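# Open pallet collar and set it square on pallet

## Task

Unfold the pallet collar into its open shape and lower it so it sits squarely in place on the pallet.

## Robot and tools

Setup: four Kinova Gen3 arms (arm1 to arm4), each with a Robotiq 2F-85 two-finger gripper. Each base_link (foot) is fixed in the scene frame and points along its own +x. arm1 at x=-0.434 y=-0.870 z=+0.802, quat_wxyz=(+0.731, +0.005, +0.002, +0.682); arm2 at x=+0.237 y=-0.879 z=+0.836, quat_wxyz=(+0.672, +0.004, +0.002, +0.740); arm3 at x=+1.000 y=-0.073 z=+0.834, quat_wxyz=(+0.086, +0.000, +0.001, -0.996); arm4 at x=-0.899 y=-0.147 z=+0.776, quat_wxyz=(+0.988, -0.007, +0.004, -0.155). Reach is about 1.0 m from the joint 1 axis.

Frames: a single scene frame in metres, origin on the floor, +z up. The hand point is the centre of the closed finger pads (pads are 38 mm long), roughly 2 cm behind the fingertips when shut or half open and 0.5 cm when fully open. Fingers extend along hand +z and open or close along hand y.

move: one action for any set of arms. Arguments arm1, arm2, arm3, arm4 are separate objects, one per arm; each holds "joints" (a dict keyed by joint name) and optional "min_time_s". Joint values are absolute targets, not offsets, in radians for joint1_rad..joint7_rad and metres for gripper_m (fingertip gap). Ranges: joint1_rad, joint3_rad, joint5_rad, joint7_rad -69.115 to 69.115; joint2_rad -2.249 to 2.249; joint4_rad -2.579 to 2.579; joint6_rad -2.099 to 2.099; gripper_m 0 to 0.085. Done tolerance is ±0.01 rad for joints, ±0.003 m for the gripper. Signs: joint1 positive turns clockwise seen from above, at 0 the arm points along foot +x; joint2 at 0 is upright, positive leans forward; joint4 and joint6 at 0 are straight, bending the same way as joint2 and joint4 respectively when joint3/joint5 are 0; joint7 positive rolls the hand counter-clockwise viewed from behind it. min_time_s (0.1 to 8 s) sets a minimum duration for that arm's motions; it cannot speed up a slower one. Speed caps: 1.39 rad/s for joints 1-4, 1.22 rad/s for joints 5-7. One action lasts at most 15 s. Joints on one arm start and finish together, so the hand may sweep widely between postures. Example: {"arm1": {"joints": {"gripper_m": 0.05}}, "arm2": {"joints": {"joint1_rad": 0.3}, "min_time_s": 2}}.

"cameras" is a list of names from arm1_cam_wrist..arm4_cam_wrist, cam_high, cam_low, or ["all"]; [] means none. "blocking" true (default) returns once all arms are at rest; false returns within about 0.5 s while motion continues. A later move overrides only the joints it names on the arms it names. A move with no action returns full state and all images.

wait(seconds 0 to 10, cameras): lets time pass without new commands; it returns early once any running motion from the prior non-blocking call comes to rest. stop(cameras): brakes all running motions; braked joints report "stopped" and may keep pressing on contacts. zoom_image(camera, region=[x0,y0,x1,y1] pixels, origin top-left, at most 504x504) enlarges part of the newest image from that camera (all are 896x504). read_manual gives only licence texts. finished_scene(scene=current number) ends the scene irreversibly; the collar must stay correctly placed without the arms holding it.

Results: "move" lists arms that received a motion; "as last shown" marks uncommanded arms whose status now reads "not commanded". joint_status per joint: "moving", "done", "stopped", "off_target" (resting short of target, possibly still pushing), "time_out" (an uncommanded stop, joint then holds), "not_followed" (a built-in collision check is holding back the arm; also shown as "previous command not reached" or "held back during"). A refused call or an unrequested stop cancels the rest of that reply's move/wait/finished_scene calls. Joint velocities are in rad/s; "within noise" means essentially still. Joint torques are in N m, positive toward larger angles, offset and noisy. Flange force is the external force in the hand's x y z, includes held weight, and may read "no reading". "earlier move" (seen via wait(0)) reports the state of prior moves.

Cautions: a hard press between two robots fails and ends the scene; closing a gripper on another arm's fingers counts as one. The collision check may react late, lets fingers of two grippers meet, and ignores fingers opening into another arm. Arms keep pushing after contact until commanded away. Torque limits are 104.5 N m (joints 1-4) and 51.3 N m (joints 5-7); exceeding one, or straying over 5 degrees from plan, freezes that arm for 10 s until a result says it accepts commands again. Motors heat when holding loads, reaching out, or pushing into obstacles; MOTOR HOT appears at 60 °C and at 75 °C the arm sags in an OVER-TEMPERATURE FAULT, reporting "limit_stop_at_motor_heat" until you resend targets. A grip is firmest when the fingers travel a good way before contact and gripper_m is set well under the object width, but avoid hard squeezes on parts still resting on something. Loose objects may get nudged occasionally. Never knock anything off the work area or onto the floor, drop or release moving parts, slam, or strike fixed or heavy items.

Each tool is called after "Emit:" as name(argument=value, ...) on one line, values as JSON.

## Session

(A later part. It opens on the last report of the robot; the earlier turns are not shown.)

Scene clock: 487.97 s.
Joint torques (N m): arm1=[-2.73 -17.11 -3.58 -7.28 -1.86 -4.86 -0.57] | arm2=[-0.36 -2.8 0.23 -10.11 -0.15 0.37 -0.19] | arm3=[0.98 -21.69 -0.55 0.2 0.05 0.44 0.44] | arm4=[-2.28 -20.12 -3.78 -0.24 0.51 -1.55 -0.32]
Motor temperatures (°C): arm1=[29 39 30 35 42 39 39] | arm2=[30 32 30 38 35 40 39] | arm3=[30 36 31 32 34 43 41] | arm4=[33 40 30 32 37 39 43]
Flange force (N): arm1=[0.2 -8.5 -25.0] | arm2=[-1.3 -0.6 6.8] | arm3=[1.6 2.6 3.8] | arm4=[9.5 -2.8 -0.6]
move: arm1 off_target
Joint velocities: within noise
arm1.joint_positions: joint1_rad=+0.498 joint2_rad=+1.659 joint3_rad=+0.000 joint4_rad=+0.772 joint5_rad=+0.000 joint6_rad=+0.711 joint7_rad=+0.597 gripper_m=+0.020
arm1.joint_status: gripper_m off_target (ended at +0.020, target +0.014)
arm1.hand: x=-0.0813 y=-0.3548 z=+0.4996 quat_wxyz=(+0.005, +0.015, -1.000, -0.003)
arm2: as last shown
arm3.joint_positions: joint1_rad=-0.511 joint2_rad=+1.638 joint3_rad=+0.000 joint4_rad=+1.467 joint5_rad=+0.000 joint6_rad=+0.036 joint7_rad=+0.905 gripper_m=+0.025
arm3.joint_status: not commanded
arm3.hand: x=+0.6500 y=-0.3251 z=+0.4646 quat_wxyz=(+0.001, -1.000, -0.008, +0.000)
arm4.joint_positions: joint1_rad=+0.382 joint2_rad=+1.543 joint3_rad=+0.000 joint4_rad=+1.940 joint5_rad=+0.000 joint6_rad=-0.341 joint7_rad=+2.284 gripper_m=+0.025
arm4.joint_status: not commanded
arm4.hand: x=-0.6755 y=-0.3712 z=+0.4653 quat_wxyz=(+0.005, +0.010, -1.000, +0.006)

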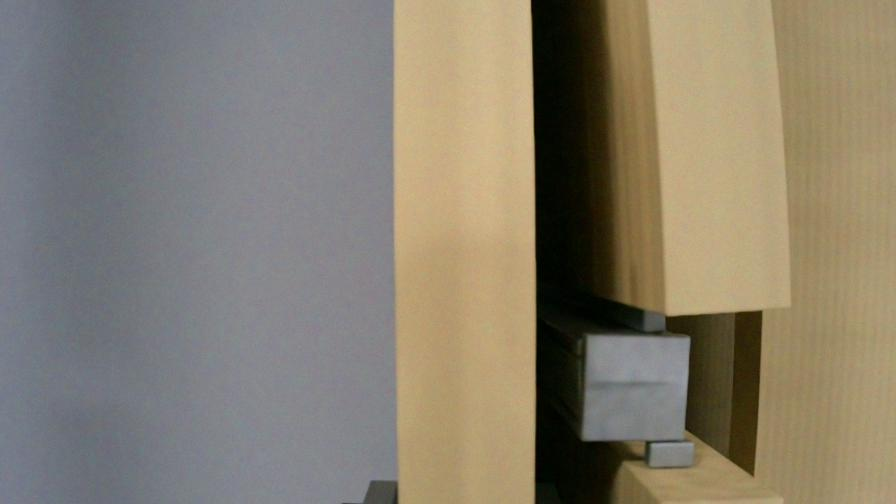

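Emit:
move(arm1={"joints":{"joint1_rad":0.5198,"joint2_rad":1.6117,"joint4_rad":0.9068,"joint6_rad":0.6231,"joint7_rad":0.5791},"min_time_s":2.5}, cameras=["arm1_cam_wrist","arm3_cam_wrist","arm4_cam_wrist","cam_high"])

Emit:
zoom_image(camera="cam_high", region=[390, 110, 610, 330])

Scene clock: 504.83 s.
Joint torques (N m): arm1=[-3.83 -31.32 -3.93 -3.53 -1.98 2.65 -0.87] | arm2=[-0.37 -2.82 0.24 -10.12 -0.1 0.37 -0.19] | arm3=[1.57 -21.19 0.21 0.72 0.06 0.69 0.46] | arm4=[-1.68 -21.92 -2.12 -0.14 0.55 -1.8 0.03]
Motor temperatures (°C): arm1=[29 39 30 35 42 39 39] | arm2=[30 32 30 38 35 40 39] | arm3=[30 36 31 32 34 43 41] | arm4=[33 40 30 32 37 39 43]
Flange force (N): arm1=[-11.8 3.8 18.7] | arm2=[-1.3 -0.5 6.8] | arm3=[1.8 4.1 3.9] | arm4=[7.9 -0.2 3.9]
move: arm1 done
Joint velocities: within noise
arm1.joint_positions: joint1_rad=+0.520 joint2_rad=+1.612 joint3_rad=+0.000 joint4_rad=+0.907 joint5_rad=+0.000 joint6_rad=+0.623 joint7_rad=+0.579 gripper_m=+0.019
arm1.joint_status: all done
arm1.hand: x=-0.0812 y=-0.3796 z=+0.5025 quat_wxyz=(+0.005, -0.005, -1.000, -0.003)
arm2, arm3, arm4: as last shown

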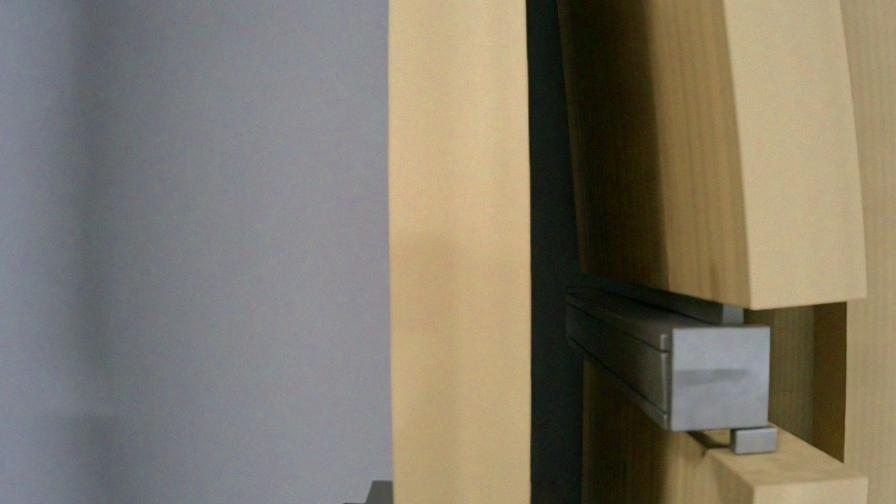

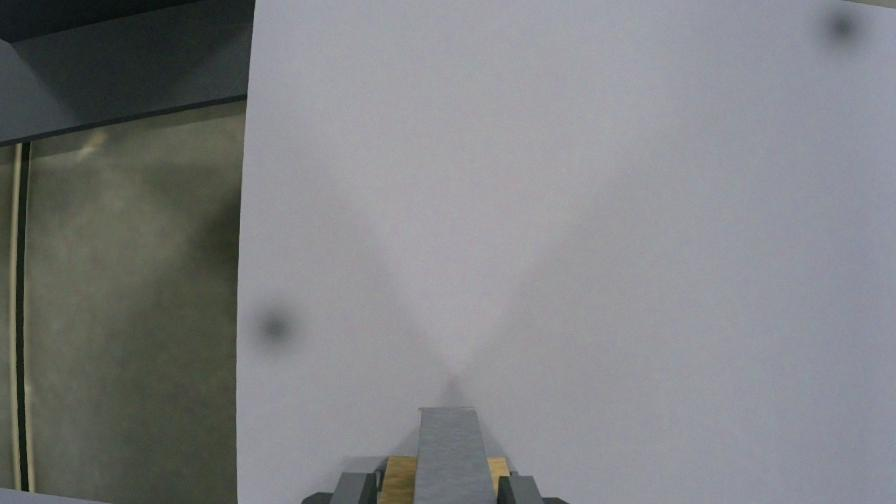

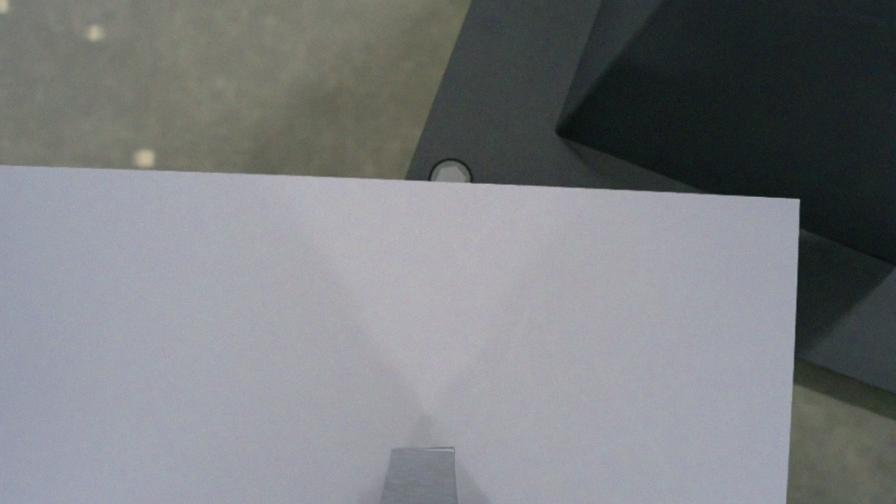

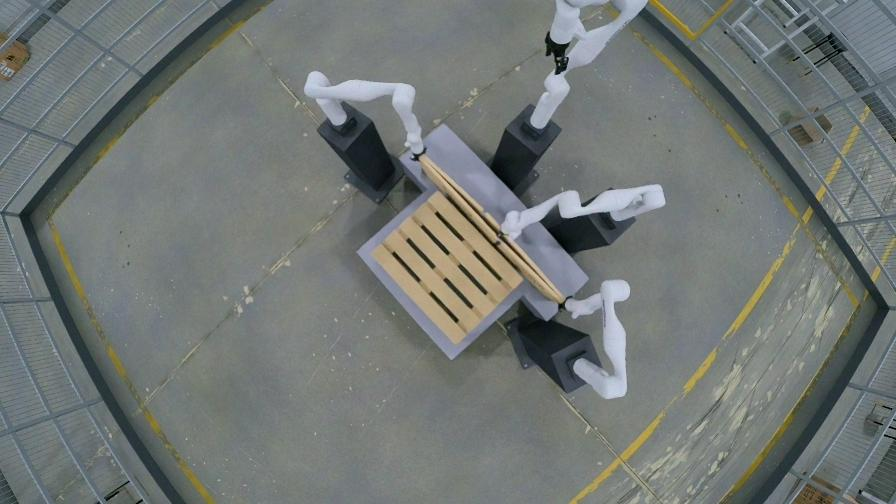

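Scaled by 2.291 from the camera's image (finer frame: 1280x720).

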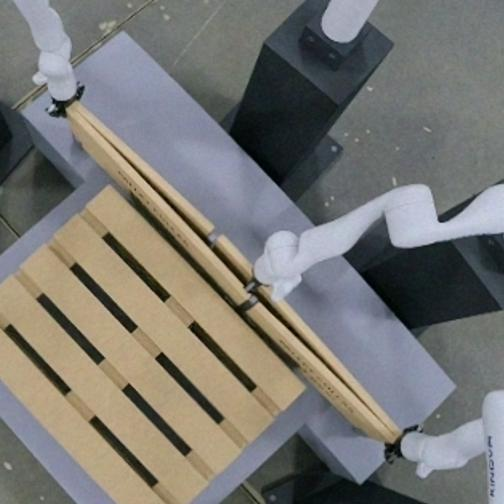

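Emit:
move(arm1={"joints":{"joint1_rad":0.5691,"joint2_rad":1.5537,"joint4_rad":1.1138,"joint6_rad":0.4741,"joint7_rad":0.5884},"min_time_s":3}, cameras=["arm1_cam_wrist","arm3_cam_wrist","arm4_cam_wrist","cam_high"])

Emit:
zoom_image(camera="cam_high", region=[390, 110, 610, 330])

Scene clock: 516.77 s.
Joint torques (N m): arm1=[5.2 -18.77 5.25 23.19 1.93 16.46 0.87] | arm2=[-0.38 -2.81 0.24 -10.12 -0.15 0.38 -0.21] | arm3=[13.64 -4.77 16.22 15.84 0.38 8.16 0.57] | arm4=[-12.22 -5.63 -23.58 14.93 3.78 7.07 -0.61]
Motor temperatures (°C): arm1=[29 39 30 35 42 39 39] | arm2=[30 32 30 38 35 40 39] | arm3=[30 36 31 32 34 43 41] | arm4=[33 40 30 32 37 39 43]
Flange force (N): arm1=[-29.0 58.5 50.8] | arm2=[-1.3 -0.6 6.9] | arm3=[-0.8 40.2 2.5] | arm4=[15.1 -42.4 0.4]
move: arm1 done
Joint velocities: within noise
arm1.joint_positions: joint1_rad=+0.569 joint2_rad=+1.554 joint3_rad=+0.000 joint4_rad=+1.114 joint5_rad=+0.000 joint6_rad=+0.474 joint7_rad=+0.588 gripper_m=+0.019
arm1.joint_status: all done
arm1.hand: x=-0.0813 y=-0.4294 z=+0.5023 quat_wxyz=(+0.005, -0.025, -1.000, -0.003)
arm2, arm3: as last shown
arm3.hand: x=+0.6500 y=-0.3253 z=+0.4647 quat_wxyz=(+0.001, -1.000, -0.008, +0.000)
arm4.joint_positions: joint1_rad=+0.382 joint2_rad=+1.543 joint3_rad=+0.000 joint4_rad=+1.939 joint5_rad=+0.000 joint6_rad=-0.341 joint7_rad=+2.284 gripper_m=+0.025
arm4.joint_status: not commanded
arm4.hand: x=-0.6755 y=-0.3714 z=+0.4653 quat_wxyz=(+0.005, +0.010, -1.000, +0.006)

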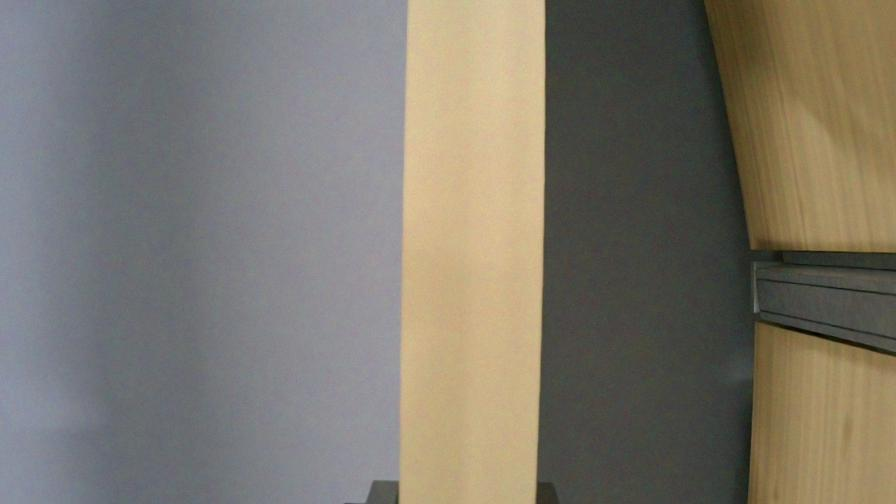

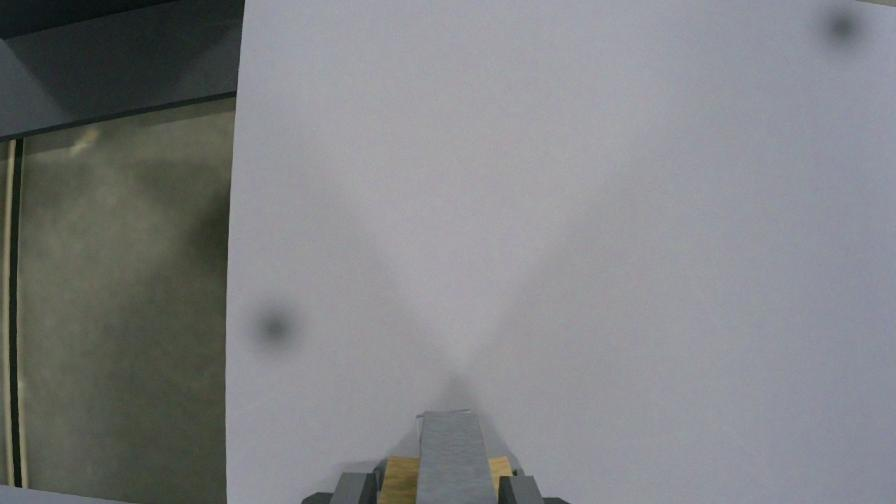

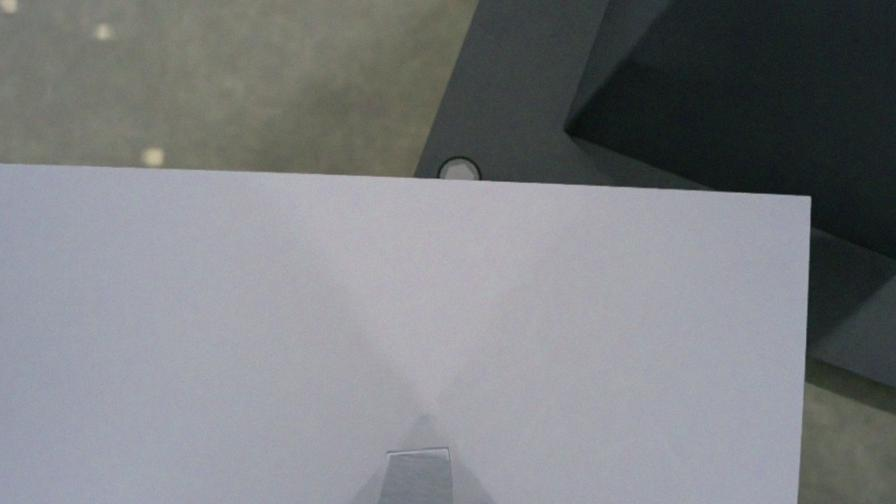

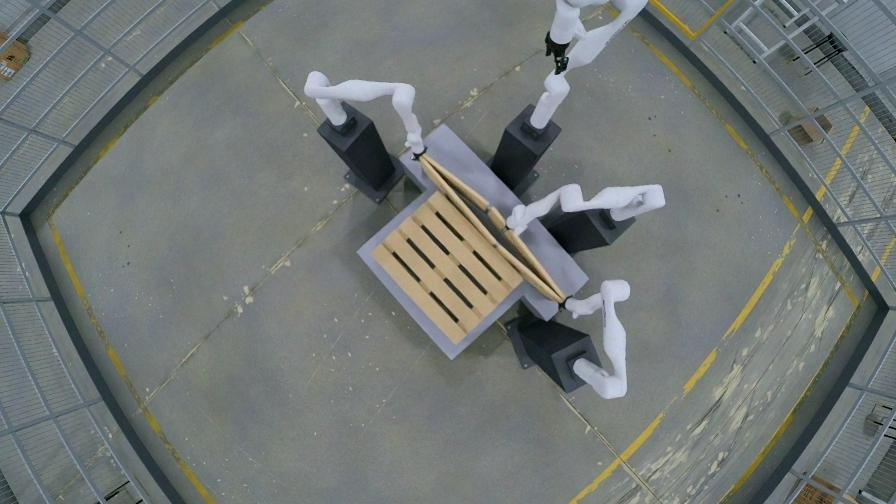

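Scaled by 2.291 from the camera's image (finer frame: 1280x720).

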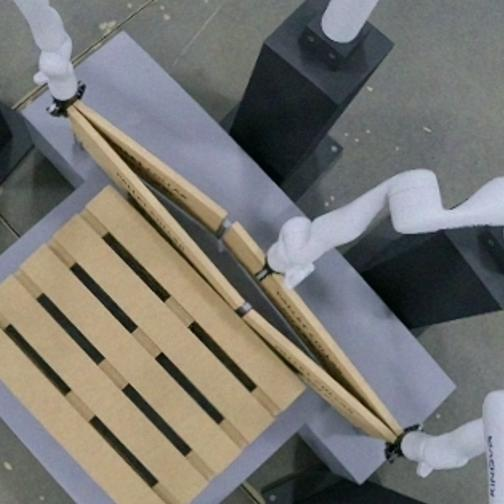

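Emit:
move(arm4={"joints":{"gripper_m":0.06}})

Emit:
move(arm4={"joints":{"joint2_rad":1.1345,"joint4_rad":2.2178,"joint6_rad":-0.2107},"min_time_s":2.5})

Emit:
move(arm4={"joints":{"joint1_rad":-0.0686,"joint2_rad":1.3936,"joint4_rad":0.8820,"joint6_rad":0.8660,"joint7_rad":1.9164},"min_time_s":2.5}, cameras=["arm4_cam_wrist","arm3_cam_wrist","cam_low","cam_high"])

Emit:
zoom_image(camera="cam_high", region=[390, 110, 610, 330])

Scene clock: 564.63 s.
Joint torques (N m): arm1=[-4.64 -31.34 -4.96 0.72 -1.51 4.36 -0.51] | arm2=[-0.34 -2.78 0.24 -10.15 -0.12 0.4 -0.2] | arm3=[2.14 -16.07 0.89 4.68 0.12 2.59 0.51] | arm4=[-0.29 -18.38 -0.09 3.46 0.15 -0.04 -0.1]
Motor temperatures (°C): arm1=[29 38 30 37 42 41 39] | arm2=[30 32 30 38 35 40 39] | arm3=[31 35 32 33 34 43 41] | arm4=[34 39 32 33 38 39 43]
Flange force (N): arm1=[-16.7 8.1 28.1] | arm2=[-1.2 -0.6 7.1] | arm3=[-2.7 9.0 1.6] | arm4=[0.8 -1.5 3.9]
move: arm4 done
Joint velocities: within noise
arm1, arm2, arm3: as last shown
arm1.hand: x=-0.0814 y=-0.4297 z=+0.5020 quat_wxyz=(+0.005, -0.025, -1.000, -0.003)
arm3.hand: x=+0.6501 y=-0.3250 z=+0.4645 quat_wxyz=(+0.001, -1.000, -0.008, +0.000)
arm4.joint_positions: joint1_rad=+0.382 joint2_rad=+1.543 joint3_rad=+0.000 joint4_rad=+1.940 joint5_rad=+0.000 joint6_rad=-0.341 joint7_rad=+2.284 gripper_m=+0.060
arm4.joint_status: all done
arm4.hand: x=-0.6755 y=-0.3711 z=+0.4653 quat_wxyz=(+0.005, +0.010, -1.000, +0.006)
pictures: none

Scene clock: 567.43 s.
Joint torques (N m): arm1=[-3.58 -33.14 -3.85 -1.75 -1.39 3.01 -0.66] | arm2=[-0.38 -2.81 0.22 -10.09 -0.16 0.37 -0.17] | arm3=[1.57 -18.37 0.2 3 0.09 1.82 0.47] | arm4=[0.55 -16.86 1.12 2.38 -0.14 0.11 -0.16]
Motor temperatures (°C): arm1=[29 38 30 37 42 41 39] | arm2=[30 31 30 38 35 40 39] | arm3=[31 35 32 33 34 43 41] | arm4=[34 39 32 33 38 39 43]
Flange force (N): arm1=[-12.5 5.2 26.6] | arm2=[-1.3 -0.6 6.7] | arm3=[-1.2 6.3 2.9] | arm4=[-1.1 -0.2 2.1]
move: arm4 done
Joint velocities: within noise
arm1, arm2, arm3: as last shown
arm1.hand: x=-0.0813 y=-0.4295 z=+0.5022 quat_wxyz=(+0.005, -0.025, -1.000, -0.003)
arm3.hand: x=+0.6500 y=-0.3251 z=+0.4646 quat_wxyz=(+0.001, -1.000, -0.008, +0.000)
arm4.joint_positions: joint1_rad=+0.382 joint2_rad=+1.135 joint3_rad=+0.000 joint4_rad=+2.218 joint5_rad=+0.000 joint6_rad=-0.211 joint7_rad=+2.284 gripper_m=+0.060
arm4.joint_status: all done
arm4.hand: x=-0.6740 y=-0.3693 z=+0.6202 quat_wxyz=(+0.005, +0.010, -1.000, +0.006)
pictures: none

Scene clock: 570.23 s.
Joint torques (N m): arm1=[-3.64 -33.19 -3.87 -1.75 -1.41 2.99 -0.7] | arm2=[-0.37 -2.83 0.21 -10.13 -0.15 0.37 -0.19] | arm3=[1.6 -18.35 0.19 3 0.07 1.84 0.47] | arm4=[0.79 -26.72 1.13 -6.03 -0.02 0.12 -0.11]
Motor temperatures (°C): arm1=[29 38 30 37 42 41 39] | arm2=[30 31 30 38 35 40 39] | arm3=[31 35 32 33 34 43 41] | arm4=[34 39 32 33 38 39 43]
Flange force (N): arm1=[-12.7 5.2 26.7] | arm2=[-1.3 -0.7 6.9] | arm3=[-1.1 6.3 2.8] | arm4=[-4.3 -1.4 1.0]
move: arm4 done
Joint velocities: within noise
arm1, arm2, arm3: as last shown
arm4.joint_positions: joint1_rad=-0.069 joint2_rad=+1.394 joint3_rad=+0.000 joint4_rad=+0.882 joint5_rad=+0.000 joint6_rad=+0.866 joint7_rad=+1.916 gripper_m=+0.060
arm4.joint_status: all done
arm4.hand: x=-0.2724 y=-0.3301 z=+0.6159 quat_wxyz=(+0.005, +0.051, -0.999, +0.006)
pictures: arm3_cam_wrist, arm4_cam_wrist, cam_high, cam_low

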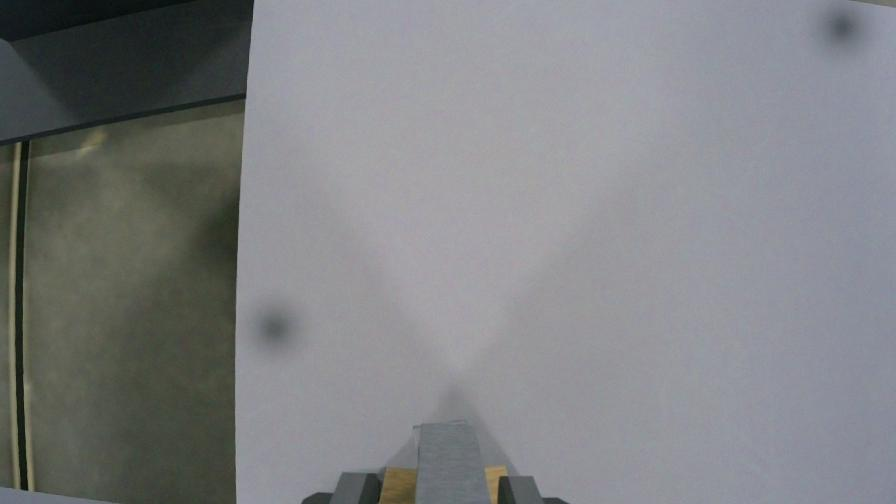

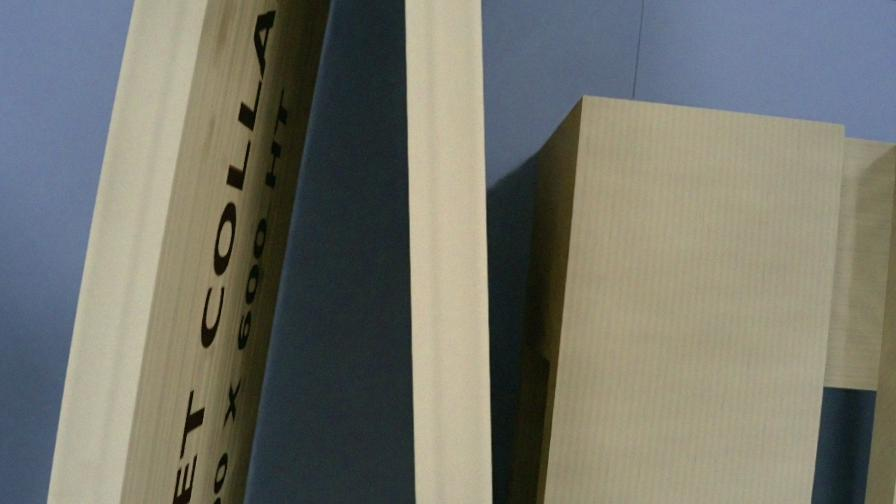

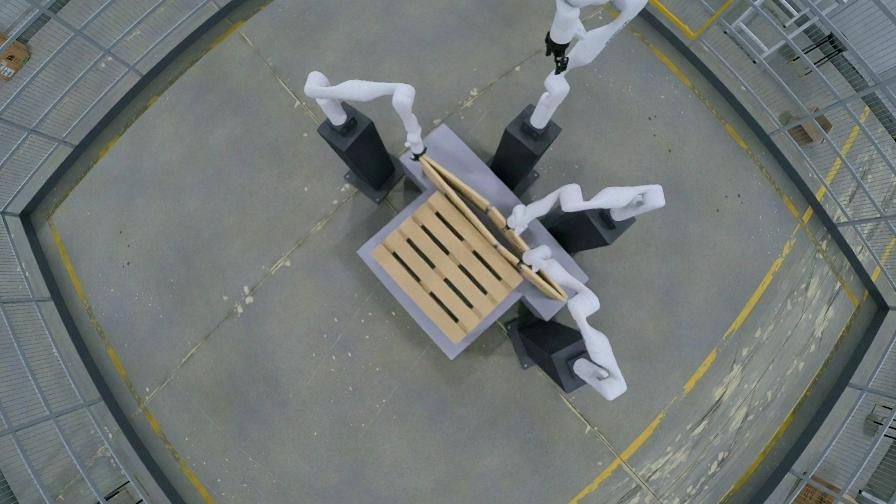

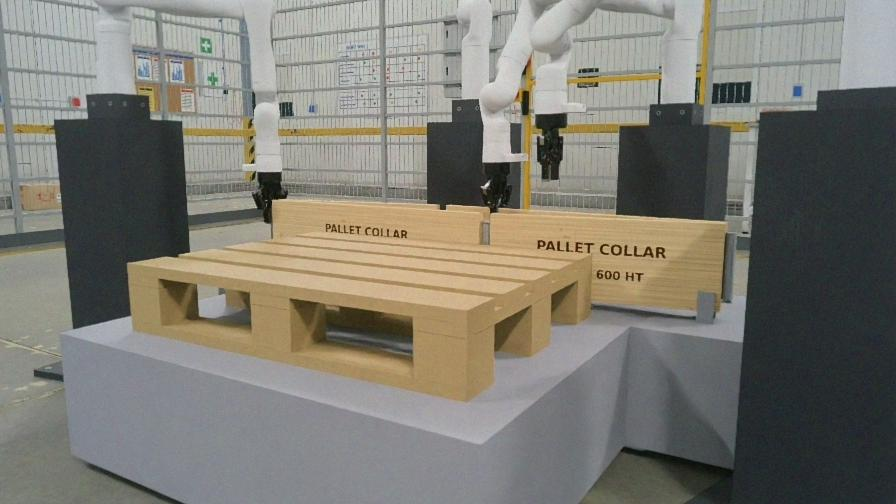

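Scaled by 2.291 from the camera's image (finer frame: 1280x720).

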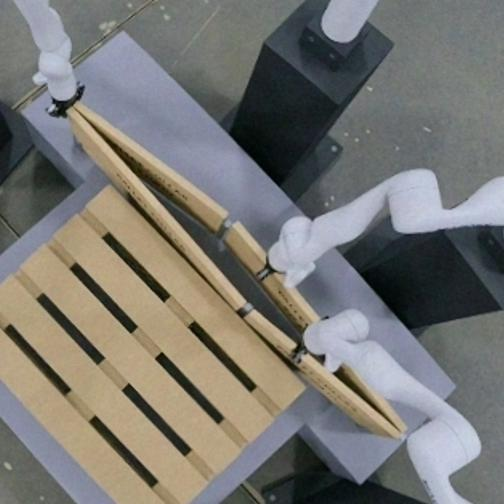

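Emit:
move(arm4={"joints":{"joint1_rad":-0.0805,"joint2_rad":1.5150,"joint4_rad":0.7999,"joint6_rad":0.8267,"joint7_rad":1.9245,"gripper_m":0.04},"min_time_s":2}, cameras=["arm4_cam_wrist"])

Scene clock: 597.23 s.
Joint torques (N m): arm1=[-3.61 -33.18 -3.92 -1.76 -1.34 3.06 -0.64] | arm2=[-0.39 -2.81 0.19 -10.13 -0.16 0.36 -0.16] | arm3=[1.61 -18.38 0.2 3.03 0.07 1.82 0.48] | arm4=[0.84 -26.73 1.19 -5.8 -0.03 0.15 -0.18]
Motor temperatures (°C): arm1=[29 40 30 37 42 41 39] | arm2=[30 31 30 38 35 40 39] | arm3=[31 35 32 32 33 43 41] | arm4=[34 39 32 33 38 39 43]
Flange force (N): arm1=[-12.4 5.0 26.7] | arm2=[-1.3 -0.6 6.8] | arm3=[-1.2 6.4 3.0] | arm4=[-4.4 -1.5 1.5]
move: arm4 done
Joint velocities: within noise
arm1, arm3: as last shown
arm2.joint_positions: joint1_rad=+0.431 joint2_rad=-0.325 joint3_rad=-0.121 joint4_rad=+1.564 joint5_rad=-0.059 joint6_rad=+2.061 joint7_rad=+1.315 gripper_m=+0.085
arm2.joint_status: not commanded
arm2.hand: x=+0.2662 y=-0.7709 z=+1.3148 quat_wxyz=(+0.064, +0.528, -0.845, +0.049)
arm4.joint_positions: joint1_rad=-0.081 joint2_rad=+1.515 joint3_rad=+0.000 joint4_rad=+0.800 joint5_rad=+0.000 joint6_rad=+0.827 joint7_rad=+1.925 gripper_m=+0.040
arm4.joint_status: all done
arm4.hand: x=-0.2730 y=-0.3228 z=+0.5559 quat_wxyz=(+0.005, +0.061, -0.998, +0.006)

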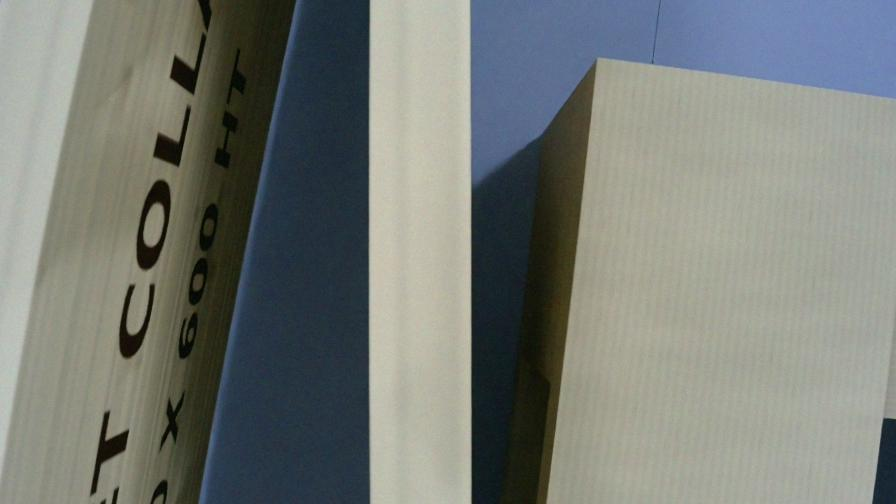

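Emit:
move(arm4={"joints":{"joint1_rad":-0.058,"joint2_rad":1.4834,"joint4_rad":0.9873,"joint6_rad":0.6709,"joint7_rad":1.9470,"gripper_m":0.038},"min_time_s":2}, cameras=["arm4_cam_wrist"])

Scene clock: 611.33 s.
Joint torques (N m): arm1=[-3.57 -33.14 -3.93 -1.8 -1.37 3.01 -0.63] | arm2=[-0.38 -2.79 0.25 -10.12 -0.11 0.37 -0.15] | arm3=[1.65 -18.36 0.21 3.05 0.06 1.8 0.48] | arm4=[0.79 -25.72 1.11 -4.76 0 0.15 -0.16]
Motor temperatures (°C): arm1=[29 40 30 37 42 40 39] | arm2=[30 31 30 38 35 40 39] | arm3=[31 35 32 32 33 43 41] | arm4=[34 40 32 33 38 39 43]
Flange force (N): arm1=[-12.3 5.0 26.5] | arm2=[-1.2 -0.4 6.9] | arm3=[-1.3 6.5 3.0] | arm4=[-3.7 -1.3 1.6]
move: arm4 done
Joint velocities: within noise
arm1, arm2, arm3: as last shown
arm4.joint_positions: joint1_rad=-0.058 joint2_rad=+1.483 joint3_rad=+0.000 joint4_rad=+0.987 joint5_rad=+0.000 joint6_rad=+0.671 joint7_rad=+1.947 gripper_m=+0.038
arm4.joint_status: all done
arm4.hand: x=-0.3129 y=-0.3279 z=+0.5363 quat_wxyz=(+0.005, +0.061, -0.998, +0.006)

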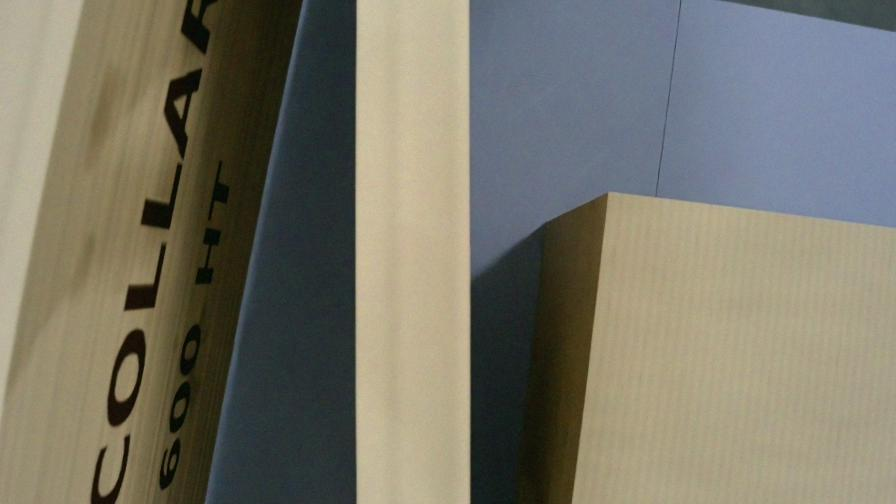

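Emit:
move(arm4={"joints":{"joint1_rad":-0.0556,"joint2_rad":1.5883,"joint4_rad":0.8869,"joint6_rad":0.6664,"joint7_rad":1.9494},"min_time_s":2.5}, cameras=["arm4_cam_wrist"])

Scene clock: 621.83 s.
Joint torques (N m): arm1=[-3.61 -33.14 -3.89 -1.76 -1.42 2.98 -0.67] | arm2=[-0.39 -2.81 0.21 -10.11 -0.13 0.37 -0.17] | arm3=[1.61 -18.4 0.18 3.03 0.07 1.85 0.5] | arm4=[0.8 -25.79 1.08 -4.75 -0.01 0.15 -0.17]
Motor temperatures (°C): arm1=[29 41 30 36 42 40 39] | arm2=[30 31 30 38 35 40 39] | arm3=[31 35 31 32 33 43 41] | arm4=[34 40 31 33 38 39 43]
Flange force (N): arm1=[-12.6 5.2 26.6] | arm2=[-1.3 -0.6 6.8] | arm3=[-1.1 6.3 3.0] | arm4=[-3.9 -1.4 2.0]
move: arm4 done
Joint velocities: within noise
arm1, arm2: as last shown
arm3.joint_positions: joint1_rad=-0.511 joint2_rad=+1.638 joint3_rad=+0.000 joint4_rad=+1.467 joint5_rad=+0.000 joint6_rad=+0.036 joint7_rad=+0.905 gripper_m=+0.025
arm3.joint_status: not commanded
arm3.hand: x=+0.6500 y=-0.3251 z=+0.4646 quat_wxyz=(+0.001, -1.000, -0.008, +0.000)
arm4.joint_positions: joint1_rad=-0.056 joint2_rad=+1.588 joint3_rad=+0.000 joint4_rad=+0.887 joint5_rad=+0.000 joint6_rad=+0.666 joint7_rad=+1.949 gripper_m=+0.038
arm4.joint_status: all done
arm4.hand: x=-0.3133 y=-0.3300 z=+0.4913 quat_wxyz=(+0.005, +0.061, -0.998, +0.006)

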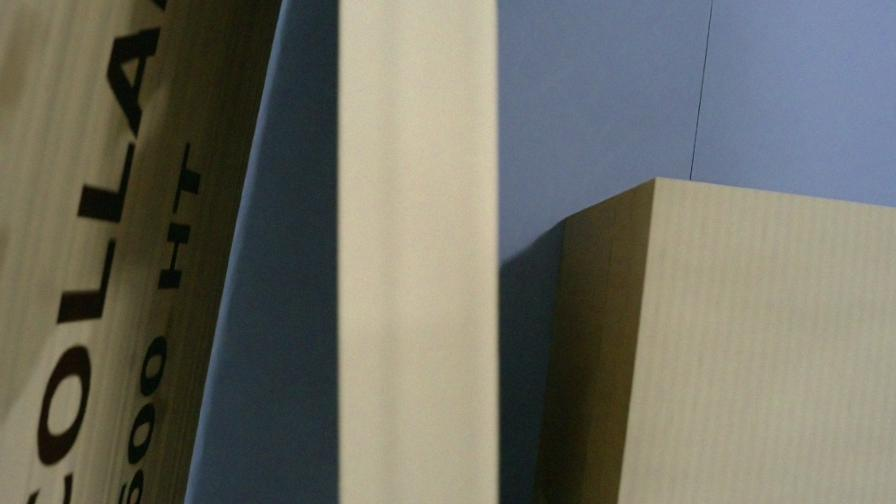

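Emit:
move(arm4={"joints":{"gripper_m":0.012}}, arm3={"joints":{"gripper_m":0.06}})

Emit:
move(arm3={"joints":{"joint2_rad":1.3881,"joint4_rad":1.6979,"joint6_rad":0.0556},"min_time_s":2})

Emit:
move(arm3={"joints":{"joint1_rad":-0.3534,"joint2_rad":1.4609,"joint4_rad":0.9479,"joint6_rad":0.7328,"joint7_rad":1.2501},"min_time_s":2.5}, cameras=["arm3_cam_wrist","arm4_cam_wrist","cam_high"])

Emit:
zoom_image(camera="cam_high", region=[390, 110, 610, 330])

Scene clock: 650.93 s.
Joint torques (N m): arm1=[-2.79 -33.63 -3.02 -2.8 -1.11 2.42 -0.6] | arm2=[-0.37 -2.8 0.22 -10.12 -0.15 0.35 -0.19] | arm3=[0.94 -21.62 -0.53 0.2 0.02 0.44 0.44] | arm4=[1 -21.8 1.67 -6.34 -0.19 -2.5 -1.09]
Motor temperatures (°C): arm1=[29 42 30 36 42 40 39] | arm2=[30 31 30 38 35 40 39] | arm3=[31 35 31 32 33 43 41] | arm4=[34 40 31 33 38 39 43]
Flange force (N): arm1=[-9.9 4.2 25.3] | arm2=[-1.3 -0.7 6.8] | arm3=[1.5 2.5 3.7] | arm4=[2.2 0.1 -11.3]
move: arm3 done; arm4 off_target
Joint velocities: within noise
arm1, arm2: as last shown
arm3.joint_positions: joint1_rad=-0.511 joint2_rad=+1.638 joint3_rad=+0.000 joint4_rad=+1.467 joint5_rad=+0.000 joint6_rad=+0.036 joint7_rad=+0.905 gripper_m=+0.060
arm3.joint_status: all done
arm3.hand: x=+0.6500 y=-0.3251 z=+0.4646 quat_wxyz=(+0.001, -1.000, -0.008, +0.000)
arm4.joint_positions: joint1_rad=-0.056 joint2_rad=+1.588 joint3_rad=+0.000 joint4_rad=+0.887 joint5_rad=+0.000 joint6_rad=+0.666 joint7_rad=+1.949 gripper_m=+0.019
arm4.joint_status: gripper_m off_target (ended at +0.019, target +0.012)
arm4.hand: x=-0.3133 y=-0.3300 z=+0.4913 quat_wxyz=(+0.005, +0.061, -0.998, +0.006)
pictures: none

Scene clock: 653.23 s.
Joint torques (N m): arm1=[-2.77 -33.61 -2.84 -2.76 -1.13 2.42 -0.62] | arm2=[-0.31 -2.81 0.24 -10.1 -0.13 0.36 -0.18] | arm3=[0.97 -21.57 -0.55 0.08 0.05 0.43 0.46] | arm4=[1.03 -21.66 1.7 -6.1 -0.2 -2.37 -1.02]
Motor temperatures (°C): arm1=[29 42 30 36 42 40 39] | arm2=[30 31 30 38 35 40 39] | arm3=[31 36 31 32 33 43 41] | arm4=[34 40 31 33 38 39 43]
Flange force (N): arm1=[-10.0 4.3 25.4] | arm2=[-1.3 -0.5 6.7] | arm3=[1.4 2.8 3.8] | arm4=[1.6 -0.1 -11.1]
move: arm3 done
Joint velocities: within noise
arm1.joint_positions: joint1_rad=+0.569 joint2_rad=+1.554 joint3_rad=+0.000 joint4_rad=+1.114 joint5_rad=+0.000 joint6_rad=+0.474 joint7_rad=+0.588 gripper_m=+0.019
arm1.joint_status: not commanded
arm1.hand: x=-0.0813 y=-0.4295 z=+0.5022 quat_wxyz=(+0.005, -0.025, -1.000, -0.003)
arm2, arm4: as last shown
arm3.joint_positions: joint1_rad=-0.511 joint2_rad=+1.388 joint3_rad=+0.000 joint4_rad=+1.698 joint5_rad=+0.000 joint6_rad=+0.056 joint7_rad=+0.905 gripper_m=+0.060
arm3.joint_status: all done
arm3.hand: x=+0.6499 y=-0.3254 z=+0.5697 quat_wxyz=(+0.001, -1.000, -0.008, +0.000)
pictures: none

Scene clock: 656.03 s.
Joint torques (N m): arm1=[-2.72 -33.54 -2.87 -2.81 -1.08 2.33 -0.57] | arm2=[-0.34 -2.78 0.16 -10.11 -0.14 0.35 -0.19] | arm3=[0.97 -27.51 -0.55 -5.24 0.04 0.46 0.48] | arm4=[1.07 -21.64 1.74 -6.14 -0.21 -2.37 -1.07]
Motor temperatures (°C): arm1=[29 42 30 36 42 40 39] | arm2=[30 31 30 38 35 40 39] | arm3=[31 36 31 32 33 43 41] | arm4=[34 40 31 33 38 39 43]
Flange force (N): arm1=[-9.8 4.4 25.1] | arm2=[-1.2 -0.8 6.8] | arm3=[-4.4 3.9 4.3] | arm4=[1.8 0.0 -11.2]
move: arm3 done
Joint velocities: within noise
arm1, arm2, arm4: as last shown
arm3.joint_positions: joint1_rad=-0.353 joint2_rad=+1.461 joint3_rad=+0.000 joint4_rad=+0.948 joint5_rad=+0.000 joint6_rad=+0.733 joint7_rad=+1.250 gripper_m=+0.060
arm3.joint_status: all done
arm3.hand: x=+0.4439 y=-0.3665 z=+0.6194 quat_wxyz=(+0.001, -0.995, -0.102, +0.000)

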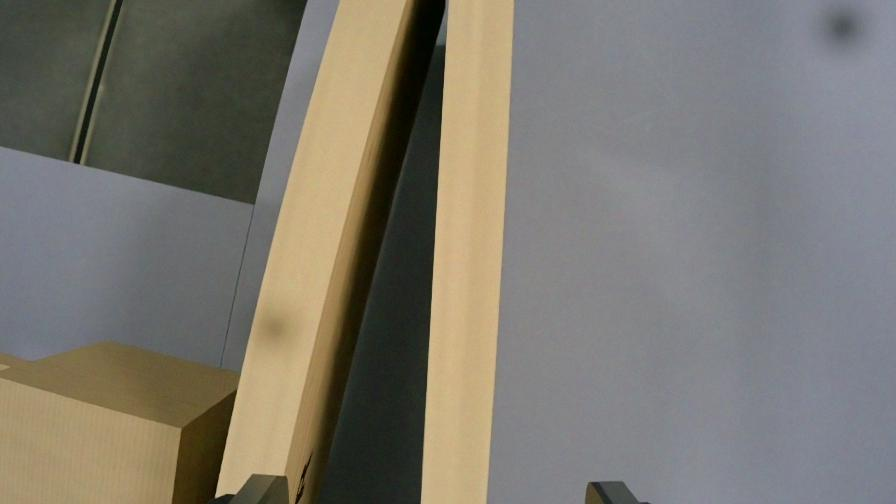

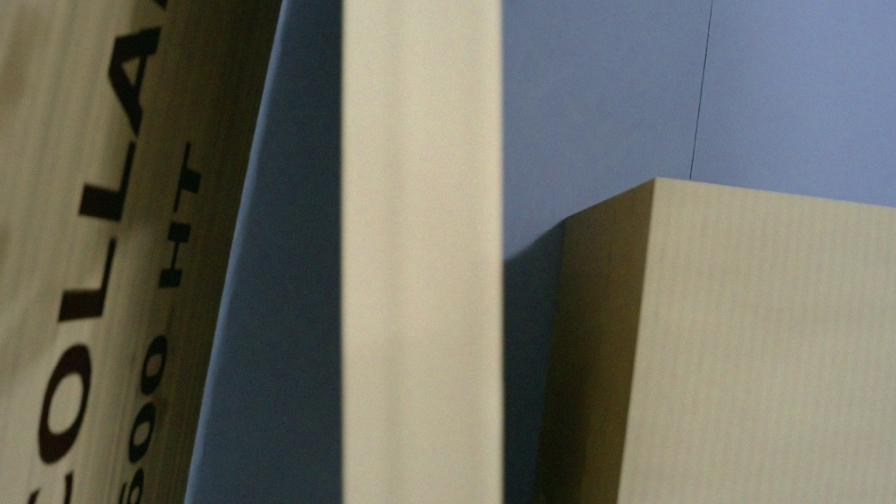

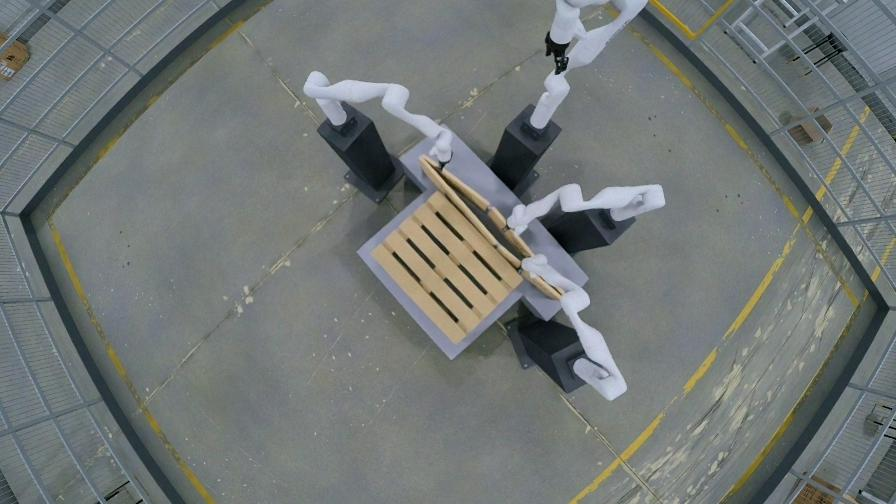

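Scaled by 2.291 from the camera's image (finer frame: 1280x720).

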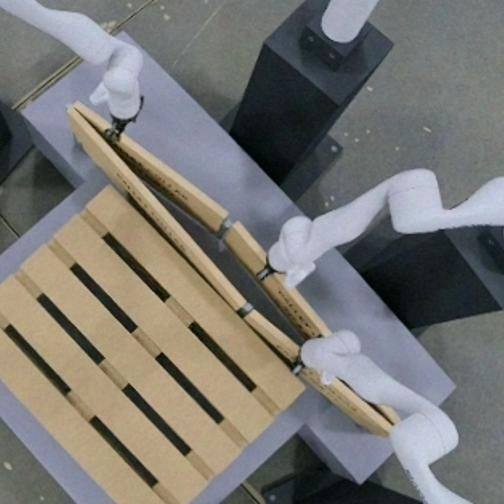

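Emit:
move(arm3={"joints":{"joint1_rad":-0.3646,"joint2_rad":1.6280,"joint4_rad":0.7800,"joint6_rad":0.7336,"joint7_rad":1.1839,"gripper_m":0.042},"min_time_s":2}, cameras=["arm3_cam_wrist"])

Scene clock: 676.10 s.
Joint torques (N m): arm1=[-2.72 -33.58 -2.9 -2.8 -1.13 2.46 -0.65] | arm2=[-0.34 -2.8 0.2 -10.09 -0.14 0.35 -0.21] | arm3=[0.99 -27.63 -0.52 -5.26 0.02 0.44 0.44] | arm4=[1.06 -21.66 1.8 -6.15 -0.18 -2.33 -1.08]
Motor temperatures (°C): arm1=[29 43 30 36 42 39 39] | arm2=[30 31 30 38 35 40 39] | arm3=[31 36 31 32 33 43 41] | arm4=[33 40 31 33 37 39 43]
Flange force (N): arm1=[-9.7 4.0 25.2] | arm2=[-1.3 -0.8 6.7] | arm3=[-5.0 4.4 5.3] | arm4=[2.0 0.1 -11.2]
move: arm3 done
Joint velocities: within noise
arm1, arm2, arm4: as last shown
arm3.joint_positions: joint1_rad=-0.365 joint2_rad=+1.628 joint3_rad=+0.000 joint4_rad=+0.780 joint5_rad=+0.000 joint6_rad=+0.734 joint7_rad=+1.184 gripper_m=+0.042
arm3.joint_status: all done
arm3.hand: x=+0.4455 y=-0.3736 z=+0.5493 quat_wxyz=(+0.001, -0.997, -0.075, +0.000)

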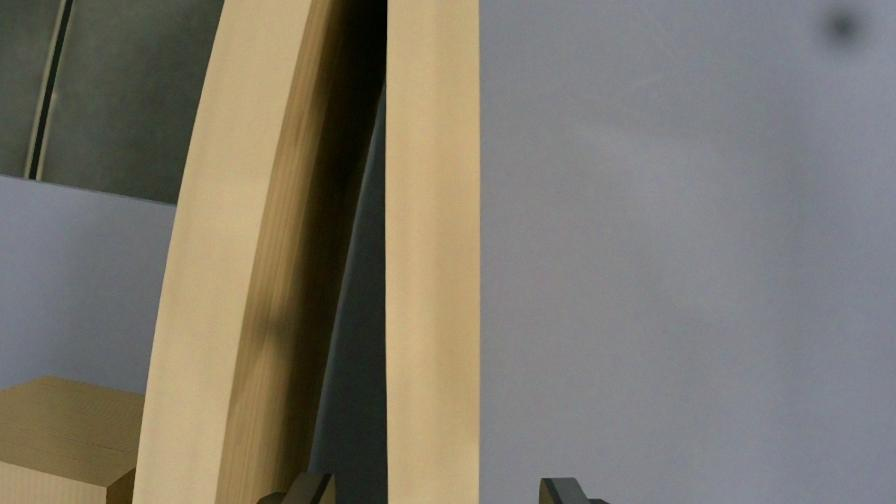

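Emit:
move(arm3={"joints":{"joint2_rad":1.8006,"joint4_rad":0.5619,"joint6_rad":0.7791},"min_time_s":2.5}, cameras=["arm3_cam_wrist"])

Scene clock: 684.53 s.
Joint torques (N m): arm1=[-2.86 -33.19 -3.16 -2.15 -1.13 2.74 -0.54] | arm2=[-0.4 -2.88 0.23 -10.12 -0.17 0.35 -0.16] | arm3=[5.38 -3.9 0.56 3.2 0.28 1.15 0.39] | arm4=[1.35 -20.65 1.82 -6.23 -0.14 -2.7 -1.02]
Motor temperatures (°C): arm1=[29 43 30 36 42 39 39] | arm2=[30 31 30 38 35 40 39] | arm3=[31 36 31 32 33 43 41] | arm4=[33 40 31 32 37 39 43]
Flange force (N): arm1=[-10.7 5.3 25.8] | arm2=[-1.4 -0.5 6.7] | arm3=[-5.0 11.7 -28.9] | arm4=[2.6 1.0 -13.8]
move: arm3 done
Joint velocities: within noise
arm1, arm2, arm4: as last shown
arm3.joint_positions: joint1_rad=-0.365 joint2_rad=+1.801 joint3_rad=+0.000 joint4_rad=+0.562 joint5_rad=+0.000 joint6_rad=+0.779 joint7_rad=+1.184 gripper_m=+0.042
arm3.joint_status: all done
arm3.hand: x=+0.4455 y=-0.3736 z=+0.4874 quat_wxyz=(+0.001, -0.997, -0.075, +0.000)

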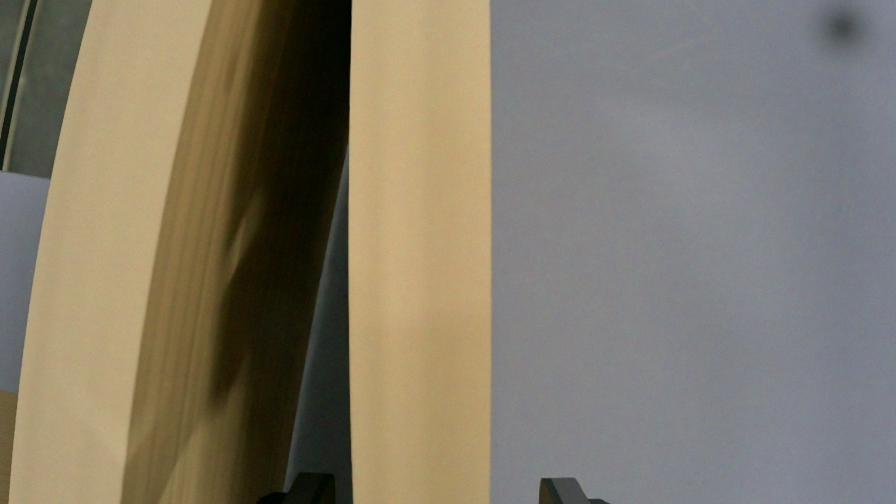

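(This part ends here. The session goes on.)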